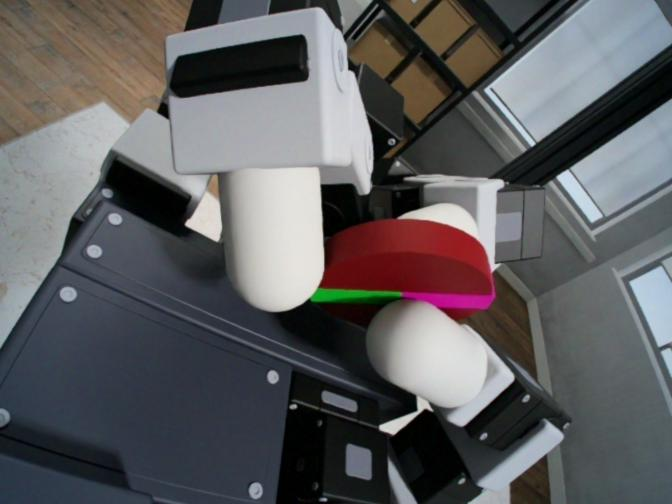

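>>> {"method": "execute_actions", "body": {
  "actions": [
    [[0,0,0,0,0,0,0.026,0.886,-0.906,-0.006,-0.616,-0.8,0.8,-0.5,0.754,0,0.576,0.696,0.748,-0.072,-0.708,-0.786,0.4,0]],
    [[0,0,0,0,0,0,0.026,0.886,-0.906,-0.006,-0.616,-0.25,0.75,-0.9,0.754,0,0.576,0.696,0.748,-0.072,-0.708,-0.786,0.4,0]],
    [[0,0,0,0,0,0,0.026,0.886,-0.906,-0.006,-0.616,-0.1,0.6,-1,0.754,0,0.576,0.696,0.748,-0.072,-0.708,-0.786,0.4,-0.6]],
    [[0,0,0,0,0,0,0.026,0.886,-0.906,-0.006,-0.616,0.08,0.54,-1,0.754,0,0.576,0.696,0.748,-0.072,-0.708,-0.786,0.4,-0.7]]
  ],
  "cameras": ["cam_stand"]
}}

>>> {"method": "execute_actions", "body": {
  "actions": [
    [[0,0,0,0,0,0,0.026,0.886,-0.906,-0.006,-0.616,-0.8,0.54,-1,0.754,0,0.576,0.696,0.748,-0.072,-0.708,-0.786,0.4,0]]
  ],
  "cameras": ["cam_stand","cam_wrist"]
}}

Scene clock: 588.00 s.
end_effector_position=(+0.7101, -0.0064, +0.5384) hand_goal=(+0.026, +0.886, -0.906, -0.006, -0.616, +0.080, +0.540, -1.000, +0.754, +0.000, +0.576, +0.696, +0.748, -0.072, -0.708, -0.786) hand_measured=(+0.080, +0.872, -0.892, -0.026, -0.594, -0.140, +0.648, -0.938, +0.760, +0.000, +0.576, +0.696, +0.770, -0.096, -0.730, -0.830) hand_current_ma=(+137, -17, +20, -33, +40, -385, +336, +158, +7, +0, +0, +0, +34, -54, -54, -144) hand_state=(blocked, goal, goal, blocked, blocked, blocked, blocked, blocked, goal, goal, goal, goal, blocked, blocked, blocked, blocked) hand_current_limit=0.40 hand_speed=-0.70 end_effector_quat_wxyz=(+0.692, +0.708, +0.103, +0.093)
Joint positions: [0.308 0.392 1.773 -1.542 1.588 -0.977]
Joint torques (N m): [-2.73 -70.15 -30.91 -1.31 1.09 -0.06]
Hand target: +0.7101, -0.0064, +0.5384; +0.692, +0.708, +0.103, +0.093
Off the commanded pose: 0.000 m, 0 deg.
Step readings (end_effector_position):
0: (+0.7101, -0.0064, +0.5384)
1: (+0.7101, -0.0064, +0.5384)
2: (+0.7101, -0.0064, +0.5384)
4: (+0.7101, -0.0064, +0.5384)
8: (+0.7101, -0.0064, +0.5384)
15: (+0.7101, -0.0064, +0.5384)
16: (+0.7101, -0.0064, +0.5384)
17: (+0.7101, -0.0064, +0.5384)
19: (+0.7101, -0.0064, +0.5384)
23: (+0.7101, -0.0064, +0.5384)
30: (+0.7101, -0.0064, +0.5384)
31: (+0.7101, -0.0064, +0.5384)
32: (+0.7101, -0.0064, +0.5384)
34: (+0.7101, -0.0064, +0.5384)
38: (+0.7101, -0.0064, +0.5384)
45: (+0.7101, -0.0064, +0.5384)
46: (+0.7101, -0.0064, +0.5384)
47: (+0.7101, -0.0064, +0.5384)
49: (+0.7101, -0.0064, +0.5384)
53: (+0.7101, -0.0064, +0.5384)
60: (+0.7101, -0.0064, +0.5384)
Images, in order (width x height): cam_stand 672x504.

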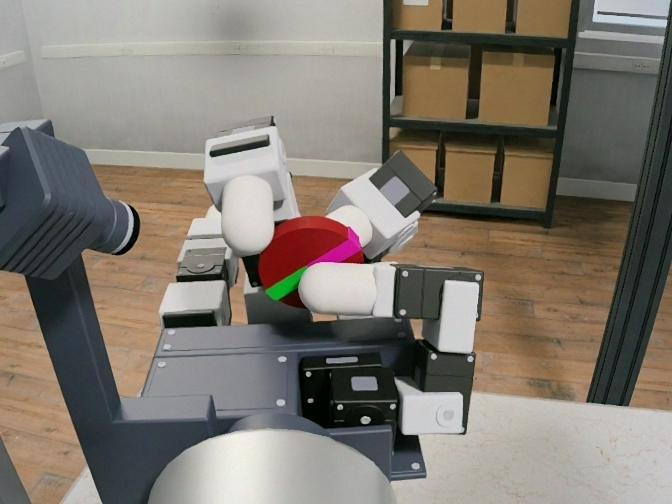

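Scene clock: 588.70 s.
end_effector_position=(+0.7101, -0.0064, +0.5384) hand_goal=(+0.026, +0.886, -0.906, -0.006, -0.616, -0.800, +0.540, -1.000, +0.754, +0.000, +0.576, +0.696, +0.748, -0.072, -0.708, -0.786) hand_measured=(+0.080, +0.894, -0.898, -0.024, -0.614, -0.800, +0.542, -0.998, +0.760, +0.000, +0.576, +0.696, +0.748, -0.096, -0.732, -0.828) hand_current_ma=(+137, +7, +9, -29, +1, +0, +2, +2, +7, +0, +0, +0, +0, -54, -55, -132) hand_state=(blocked, goal, goal, goal, goal, goal, goal, goal, goal, goal, goal, goal, goal, blocked, blocked, blocked) hand_current_limit=0.40 hand_speed=0.00 end_effector_quat_wxyz=(+0.692, +0.708, +0.103, +0.093)
Joint positions: [0.308 0.392 1.773 -1.542 1.588 -0.977]
Joint torques (N m): [-2.51 -70.16 -31.22 -1.39 1.1 0.01]
Hand target: +0.7101, -0.0064, +0.5384; +0.692, +0.708, +0.103, +0.093
Off the commanded pose: 0.000 m, 0 deg.
Step readings (end_effector_position):
0: (+0.7101, -0.0064, +0.5384)
1: (+0.7101, -0.0064, +0.5384)
2: (+0.7101, -0.0064, +0.5384)
4: (+0.7101, -0.0064, +0.5384)
8: (+0.7101, -0.0064, +0.5384)
15: (+0.7101, -0.0064, +0.5384)
Images, in order (width x height): cam_stand 672x504, cam_wrist 672x504.

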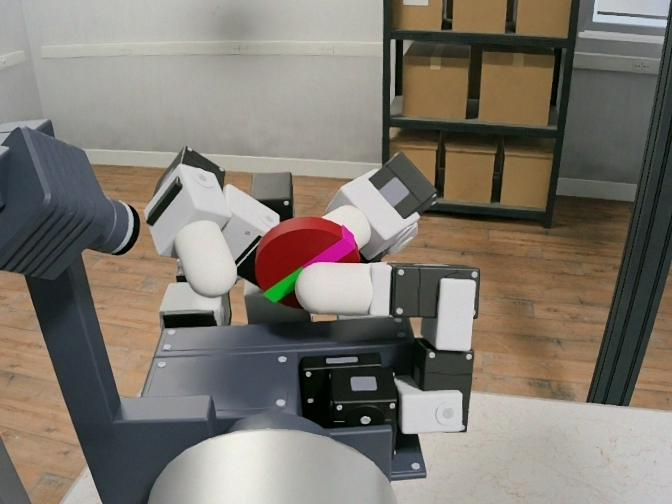

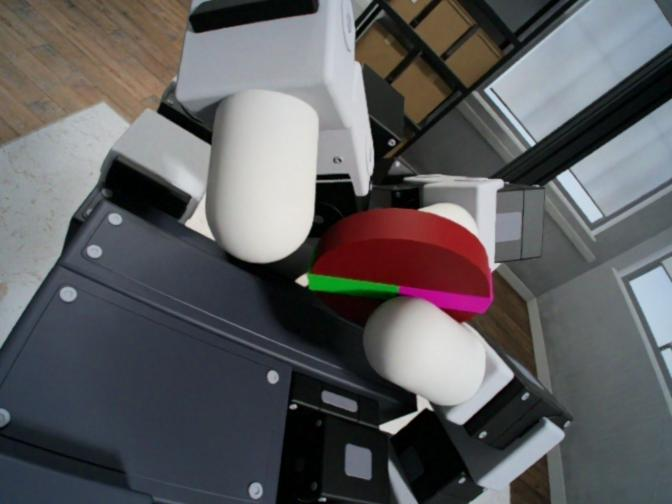

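>>> {"method": "execute_actions", "body": {
  "actions": [
    [[0,0,0,0,0,0,0.026,0.886,-0.906,-0.006,-0.616,-0.35,0.55,-1,0.754,0,0.576,0.696,0.748,-0.072,-0.708,-0.786,0.4,-0.4]],
    [[0,0,0,0,0,0,0.026,0.886,-0.906,-0.006,-0.616,-0.2,0.25,-1,0.754,0,0.576,0.696,0.748,-0.072,-0.708,-0.786,0.4,-0.7]],
    [[0,0,0,0,0,0,0.026,0.886,-0.906,-0.006,-0.616,-0.05,0,-1,0.754,0,0.576,0.696,0.748,-0.072,-0.708,-0.786,0.4,-0.7]]
  ],
  "cameras": ["cam_stand"]
}}

>>> {"method": "execute_actions", "body": {
  "actions": [
    [[0,0,0,0,0,0,0.026,0.886,-0.906,-0.006,-0.616,-0.8,0,-1,0.754,0,0.576,0.696,0.748,-0.072,-0.708,-0.786,0.4,0]]
  ],
  "cameras": ["cam_stand","cam_wrist"]
}}

Scene clock: 607.37 s.
end_effector_position=(+0.7101, -0.0064, +0.5384) hand_goal=(+0.026, +0.886, -0.906, -0.006, -0.616, -0.050, +0.000, -1.000, +0.754, +0.000, +0.576, +0.696, +0.748, -0.072, -0.708, -0.786) hand_measured=(+0.110, +0.890, -0.840, +0.016, -0.600, -0.148, +0.060, -0.976, +0.760, +0.000, +0.576, +0.696, +0.816, -0.098, -0.682, -0.828) hand_current_ma=(+256, +4, +167, +35, +24, -244, +148, +41, +7, +0, +0, +0, +181, -62, +67, -134) hand_state=(blocked, goal, blocked, blocked, goal, blocked, blocked, blocked, goal, goal, goal, goal, blocked, blocked, blocked, blocked) hand_current_limit=0.40 hand_speed=-0.70 end_effector_quat_wxyz=(+0.692, +0.708, +0.103, +0.093)
Joint positions: [0.308 0.392 1.773 -1.542 1.588 -0.977]
Joint torques (N m): [-2.33 -69.85 -31.01 -1.36 1.11 -0.06]
Hand target: +0.7101, -0.0064, +0.5384; +0.692, +0.708, +0.103, +0.093
Off the commanded pose: 0.000 m, 0 deg.
Step readings (end_effector_position):
0: (+0.7101, -0.0064, +0.5384)
1: (+0.7101, -0.0064, +0.5384)
2: (+0.7101, -0.0064, +0.5384)
4: (+0.7101, -0.0064, +0.5384)
8: (+0.7101, -0.0064, +0.5384)
15: (+0.7101, -0.0064, +0.5384)
16: (+0.7101, -0.0064, +0.5384)
17: (+0.7101, -0.0064, +0.5384)
19: (+0.7101, -0.0064, +0.5384)
23: (+0.7101, -0.0064, +0.5384)
30: (+0.7101, -0.0064, +0.5384)
31: (+0.7101, -0.0064, +0.5384)
32: (+0.7101, -0.0064, +0.5384)
34: (+0.7101, -0.0064, +0.5384)
38: (+0.7101, -0.0064, +0.5384)
45: (+0.7101, -0.0064, +0.5384)
Images, in order (width x height): cam_stand 672x504.

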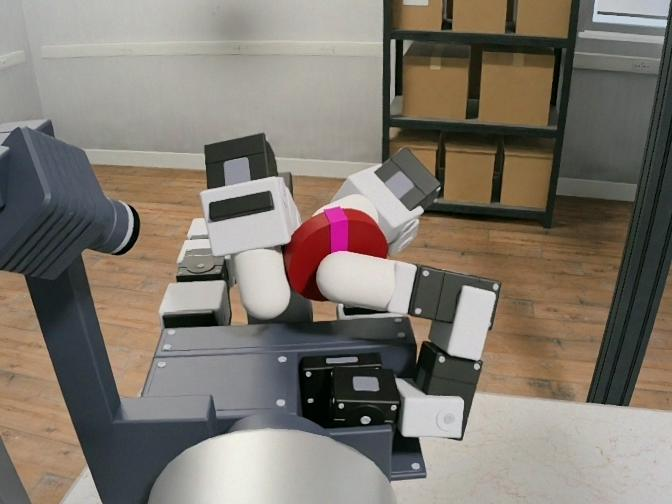

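Scene clock: 608.07 s.
end_effector_position=(+0.7101, -0.0064, +0.5384) hand_goal=(+0.026, +0.886, -0.906, -0.006, -0.616, -0.800, +0.000, -1.000, +0.754, +0.000, +0.576, +0.696, +0.748, -0.072, -0.708, -0.786) hand_measured=(+0.108, +0.898, -0.884, +0.000, -0.614, -0.800, +0.002, -1.000, +0.760, +0.000, +0.576, +0.696, +0.778, -0.098, -0.712, -0.826) hand_current_ma=(+246, +12, +34, +5, +1, +0, +2, +0, +7, +0, +0, +0, +56, -62, -4, -121) hand_state=(blocked, goal, blocked, goal, goal, goal, goal, goal, goal, goal, goal, goal, blocked, blocked, goal, blocked) hand_current_limit=0.40 hand_speed=0.00 end_effector_quat_wxyz=(+0.692, +0.708, +0.103, +0.093)
Joint positions: [0.308 0.392 1.773 -1.542 1.588 -0.977]
Joint torques (N m): [-2.23 -70.15 -30.99 -1.35 1.15 -0.03]
Hand target: +0.7101, -0.0064, +0.5384; +0.692, +0.708, +0.103, +0.093
Off the commanded pose: 0.000 m, 0 deg.
Step readings (end_effector_position):
0: (+0.7101, -0.0064, +0.5384)
1: (+0.7101, -0.0064, +0.5384)
2: (+0.7101, -0.0064, +0.5384)
4: (+0.7101, -0.0064, +0.5384)
8: (+0.7101, -0.0064, +0.5384)
15: (+0.7101, -0.0064, +0.5384)
Images, in order (width x height): cam_stand 672x504, cam_wrist 672x504.

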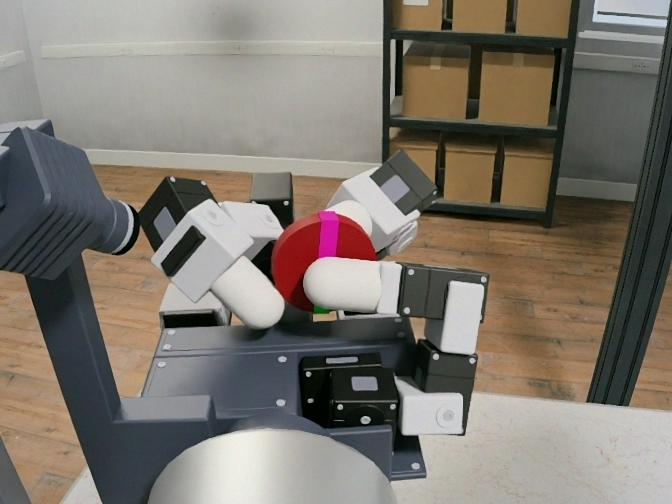

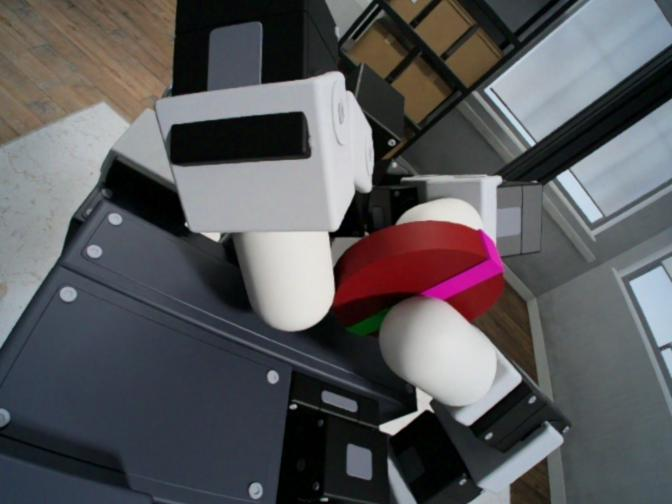

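>>> {"method": "execute_actions", "body": {
  "actions": [
    [[0,0,0,0,0,0,0.026,0.886,-0.906,-0.006,-0.616,-0.7,0.8,-0.6,0.754,0,0.576,0.696,0.748,-0.072,-0.708,-0.786,0.4,0]],
    [[0,0,0,0,0,0,0.026,0.886,-0.906,-0.006,-0.616,0.1,0.85,-0.6,0.754,0,0.576,0.696,0.748,-0.072,-0.708,-0.786,0.4,0]],
    [[0,0,0,0,0,0,0.026,0.886,-0.906,-0.006,-0.616,0.05,0.65,-1,0.754,0,0.576,0.696,0.748,-0.072,-0.708,-0.786,0.4,-0.5]],
    [[0,0,0,0,0,0,0.026,0.886,-0.906,-0.006,-0.616,-0.02,0.3,-1,0.754,0,0.576,0.696,0.748,-0.072,-0.708,-0.786,0.4,-0.6]],
    [[0,0,0,0,0,0,0.026,0.886,-0.906,-0.006,-0.616,-0.02,0.05,-1,0.754,0,0.576,0.696,0.748,-0.072,-0.708,-0.786,0.4,-0.6]],
    [[0,0,0,0,0,0,0.026,0.886,-0.906,-0.006,-0.616,-0.8,0.05,-1,0.754,0,0.576,0.696,0.748,-0.072,-0.708,-0.786,0.4,0]]
  ],
  "cameras": ["cam_stand"]
}}

>>> {"method": "execute_actions", "body": {
  "actions": [
    [[0,0,0,0,0,0,0.026,0.886,-0.906,-0.006,-0.616,-0.7,0.8,-0.6,0.754,0,0.576,0.696,0.748,-0.072,-0.708,-0.786,0.4,0]],
    [[0,0,0,0,0,0,0.026,0.886,-0.906,-0.006,-0.616,0.12,0.9,-0.6,0.754,0,0.576,0.696,0.748,-0.072,-0.708,-0.786,0.4,0]],
    [[0,0,0,0,0,0,0.026,0.886,-0.906,-0.006,-0.616,0.1,0.7,-1,0.754,0,0.576,0.696,0.748,-0.072,-0.708,-0.786,0.4,-0.5]],
    [[0,0,0,0,0,0,0.026,0.886,-0.906,-0.006,-0.616,0,0.3,-1,0.754,0,0.576,0.696,0.748,-0.072,-0.708,-0.786,0.4,-0.6]],
    [[0,0,0,0,0,0,0.026,0.886,-0.906,-0.006,-0.616,-0.02,0.05,-1,0.754,0,0.576,0.696,0.748,-0.072,-0.708,-0.786,0.4,-0.6]],
    [[0,0,0,0,0,0,0.026,0.886,-0.906,-0.006,-0.616,-0.8,0.05,-1,0.754,0,0.576,0.696,0.748,-0.072,-0.708,-0.786,0.4,0]]
  ],
  "cameras": ["cam_stand","cam_wrist"]
}}

Scene clock: 633.93 s.
end_effector_position=(+0.7101, -0.0064, +0.5384) hand_goal=(+0.026, +0.886, -0.906, -0.006, -0.616, -0.800, +0.050, -1.000, +0.754, +0.000, +0.576, +0.696, +0.748, -0.072, -0.708, -0.786) hand_measured=(+0.102, +0.898, -0.898, -0.008, -0.614, -0.800, +0.052, -0.998, +0.760, +0.000, +0.576, +0.696, +0.762, -0.088, -0.720, -0.826) hand_current_ma=(+227, +13, +8, -1, +1, +0, +1, +2, +7, +0, +0, +0, +20, -29, -20, -124) hand_state=(blocked, goal, goal, goal, goal, goal, goal, goal, goal, goal, goal, goal, goal, goal, goal, blocked) hand_current_limit=0.40 hand_speed=0.00 end_effector_quat_wxyz=(+0.692, +0.708, +0.103, +0.093)
Joint positions: [0.308 0.392 1.773 -1.542 1.588 -0.977]
Joint torques (N m): [-2.35 -69.87 -30.87 -1.33 1.14 -0.03]
Hand target: +0.7101, -0.0064, +0.5384; +0.692, +0.708, +0.103, +0.093
Off the commanded pose: 0.000 m, 0 deg.
Step readings (end_effector_position):
0: (+0.7101, -0.0064, +0.5384)
1: (+0.7101, -0.0064, +0.5384)
2: (+0.7101, -0.0064, +0.5384)
4: (+0.7101, -0.0064, +0.5384)
8: (+0.7101, -0.0064, +0.5384)
15: (+0.7101, -0.0064, +0.5384)
16: (+0.7101, -0.0064, +0.5384)
17: (+0.7101, -0.0064, +0.5384)
19: (+0.7101, -0.0064, +0.5384)
23: (+0.7101, -0.0064, +0.5384)
30: (+0.7101, -0.0064, +0.5384)
31: (+0.7101, -0.0064, +0.5384)
32: (+0.7101, -0.0064, +0.5384)
34: (+0.7101, -0.0064, +0.5384)
38: (+0.7101, -0.0064, +0.5384)
45: (+0.7101, -0.0064, +0.5384)
46: (+0.7101, -0.0064, +0.5384)
47: (+0.7101, -0.0064, +0.5384)
49: (+0.7101, -0.0064, +0.5384)
53: (+0.7101, -0.0064, +0.5384)
60: (+0.7101, -0.0064, +0.5384)
61: (+0.7101, -0.0064, +0.5384)
62: (+0.7101, -0.0064, +0.5384)
64: (+0.7101, -0.0064, +0.5384)
68: (+0.7101, -0.0064, +0.5384)
75: (+0.7101, -0.0064, +0.5384)
76: (+0.7101, -0.0064, +0.5384)
77: (+0.7101, -0.0064, +0.5384)
79: (+0.7101, -0.0064, +0.5384)
83: (+0.7101, -0.0064, +0.5384)
90: (+0.7101, -0.0064, +0.5384)
Images, in order (width x height): cam_stand 672x504.

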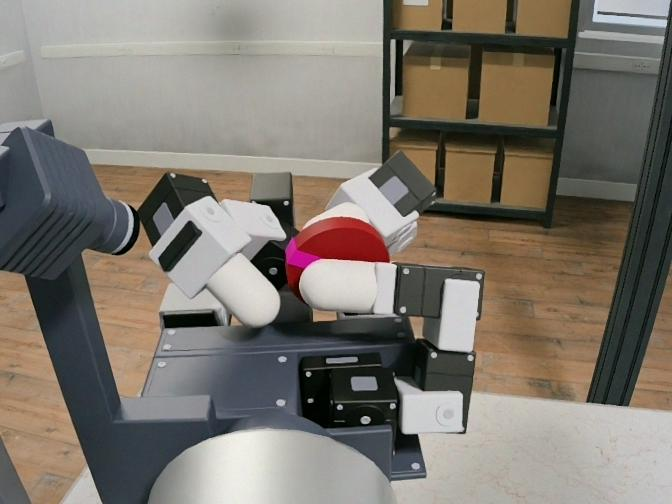

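Scene clock: 637.13 s.
end_effector_position=(+0.7101, -0.0064, +0.5384) hand_goal=(+0.026, +0.886, -0.906, -0.006, -0.616, -0.800, +0.050, -1.000, +0.754, +0.000, +0.576, +0.696, +0.748, -0.072, -0.708, -0.786) hand_measured=(+0.098, +0.900, -0.900, -0.012, -0.614, -0.800, +0.052, -0.998, +0.760, +0.000, +0.576, +0.696, +0.766, -0.086, -0.722, -0.832) hand_current_ma=(+210, +17, +5, -6, +1, +0, +1, +2, +7, +0, +0, +0, +27, -23, -25, -149) hand_state=(blocked, goal, goal, goal, goal, goal, goal, goal, goal, goal, goal, goal, goal, goal, goal, blocked) hand_current_limit=0.40 hand_speed=0.00 end_effector_quat_wxyz=(+0.692, +0.708, +0.103, +0.093)
Joint positions: [0.308 0.392 1.773 -1.542 1.588 -0.977]
Joint torques (N m): [-2.25 -70.12 -30.96 -1.31 1.15 -0.06]
Hand target: +0.7101, -0.0064, +0.5384; +0.692, +0.708, +0.103, +0.093
Off the commanded pose: 0.000 m, 0 deg.
Step readings (end_effector_position):
0: (+0.7101, -0.0064, +0.5384)
1: (+0.7101, -0.0064, +0.5384)
2: (+0.7101, -0.0064, +0.5384)
4: (+0.7101, -0.0064, +0.5384)
8: (+0.7101, -0.0064, +0.5384)
15: (+0.7101, -0.0064, +0.5384)
16: (+0.7101, -0.0064, +0.5384)
17: (+0.7101, -0.0064, +0.5384)
19: (+0.7101, -0.0064, +0.5384)
23: (+0.7101, -0.0064, +0.5384)
30: (+0.7101, -0.0064, +0.5384)
31: (+0.7101, -0.0064, +0.5384)
32: (+0.7101, -0.0064, +0.5384)
34: (+0.7101, -0.0064, +0.5384)
38: (+0.7101, -0.0064, +0.5384)
45: (+0.7101, -0.0064, +0.5384)
46: (+0.7101, -0.0064, +0.5384)
47: (+0.7101, -0.0064, +0.5384)
49: (+0.7101, -0.0064, +0.5384)
53: (+0.7101, -0.0064, +0.5384)
60: (+0.7101, -0.0064, +0.5384)
61: (+0.7101, -0.0064, +0.5384)
62: (+0.7101, -0.0064, +0.5384)
64: (+0.7101, -0.0064, +0.5384)
68: (+0.7101, -0.0064, +0.5384)
75: (+0.7101, -0.0064, +0.5384)
76: (+0.7101, -0.0064, +0.5384)
77: (+0.7101, -0.0064, +0.5384)
79: (+0.7101, -0.0064, +0.5384)
83: (+0.7101, -0.0064, +0.5384)
90: (+0.7101, -0.0064, +0.5384)
Images, in order (width x height): cam_stand 672x504, cam_wrist 672x504.

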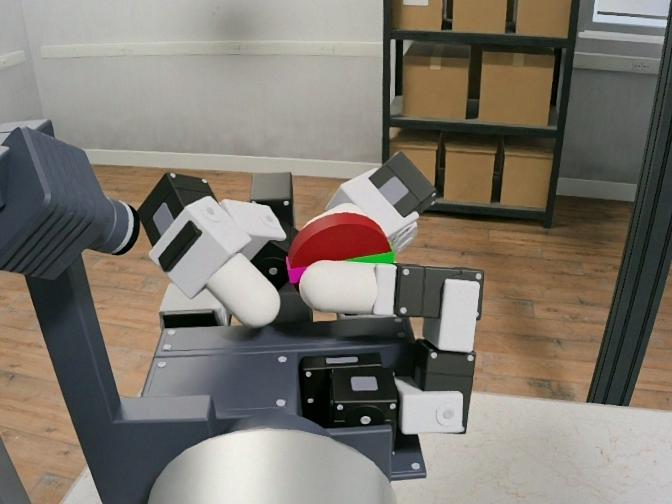

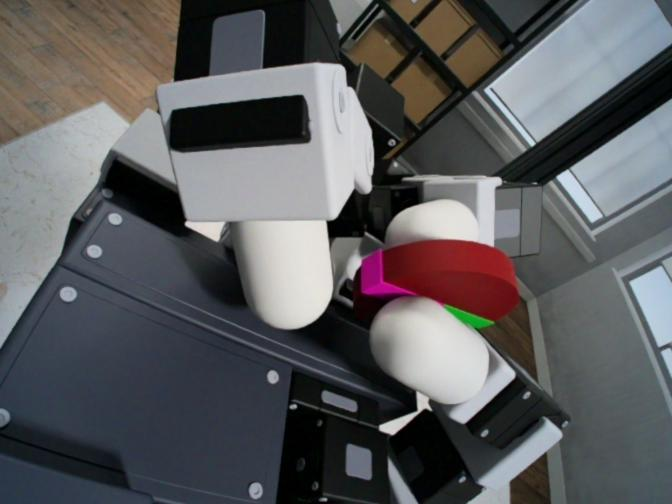

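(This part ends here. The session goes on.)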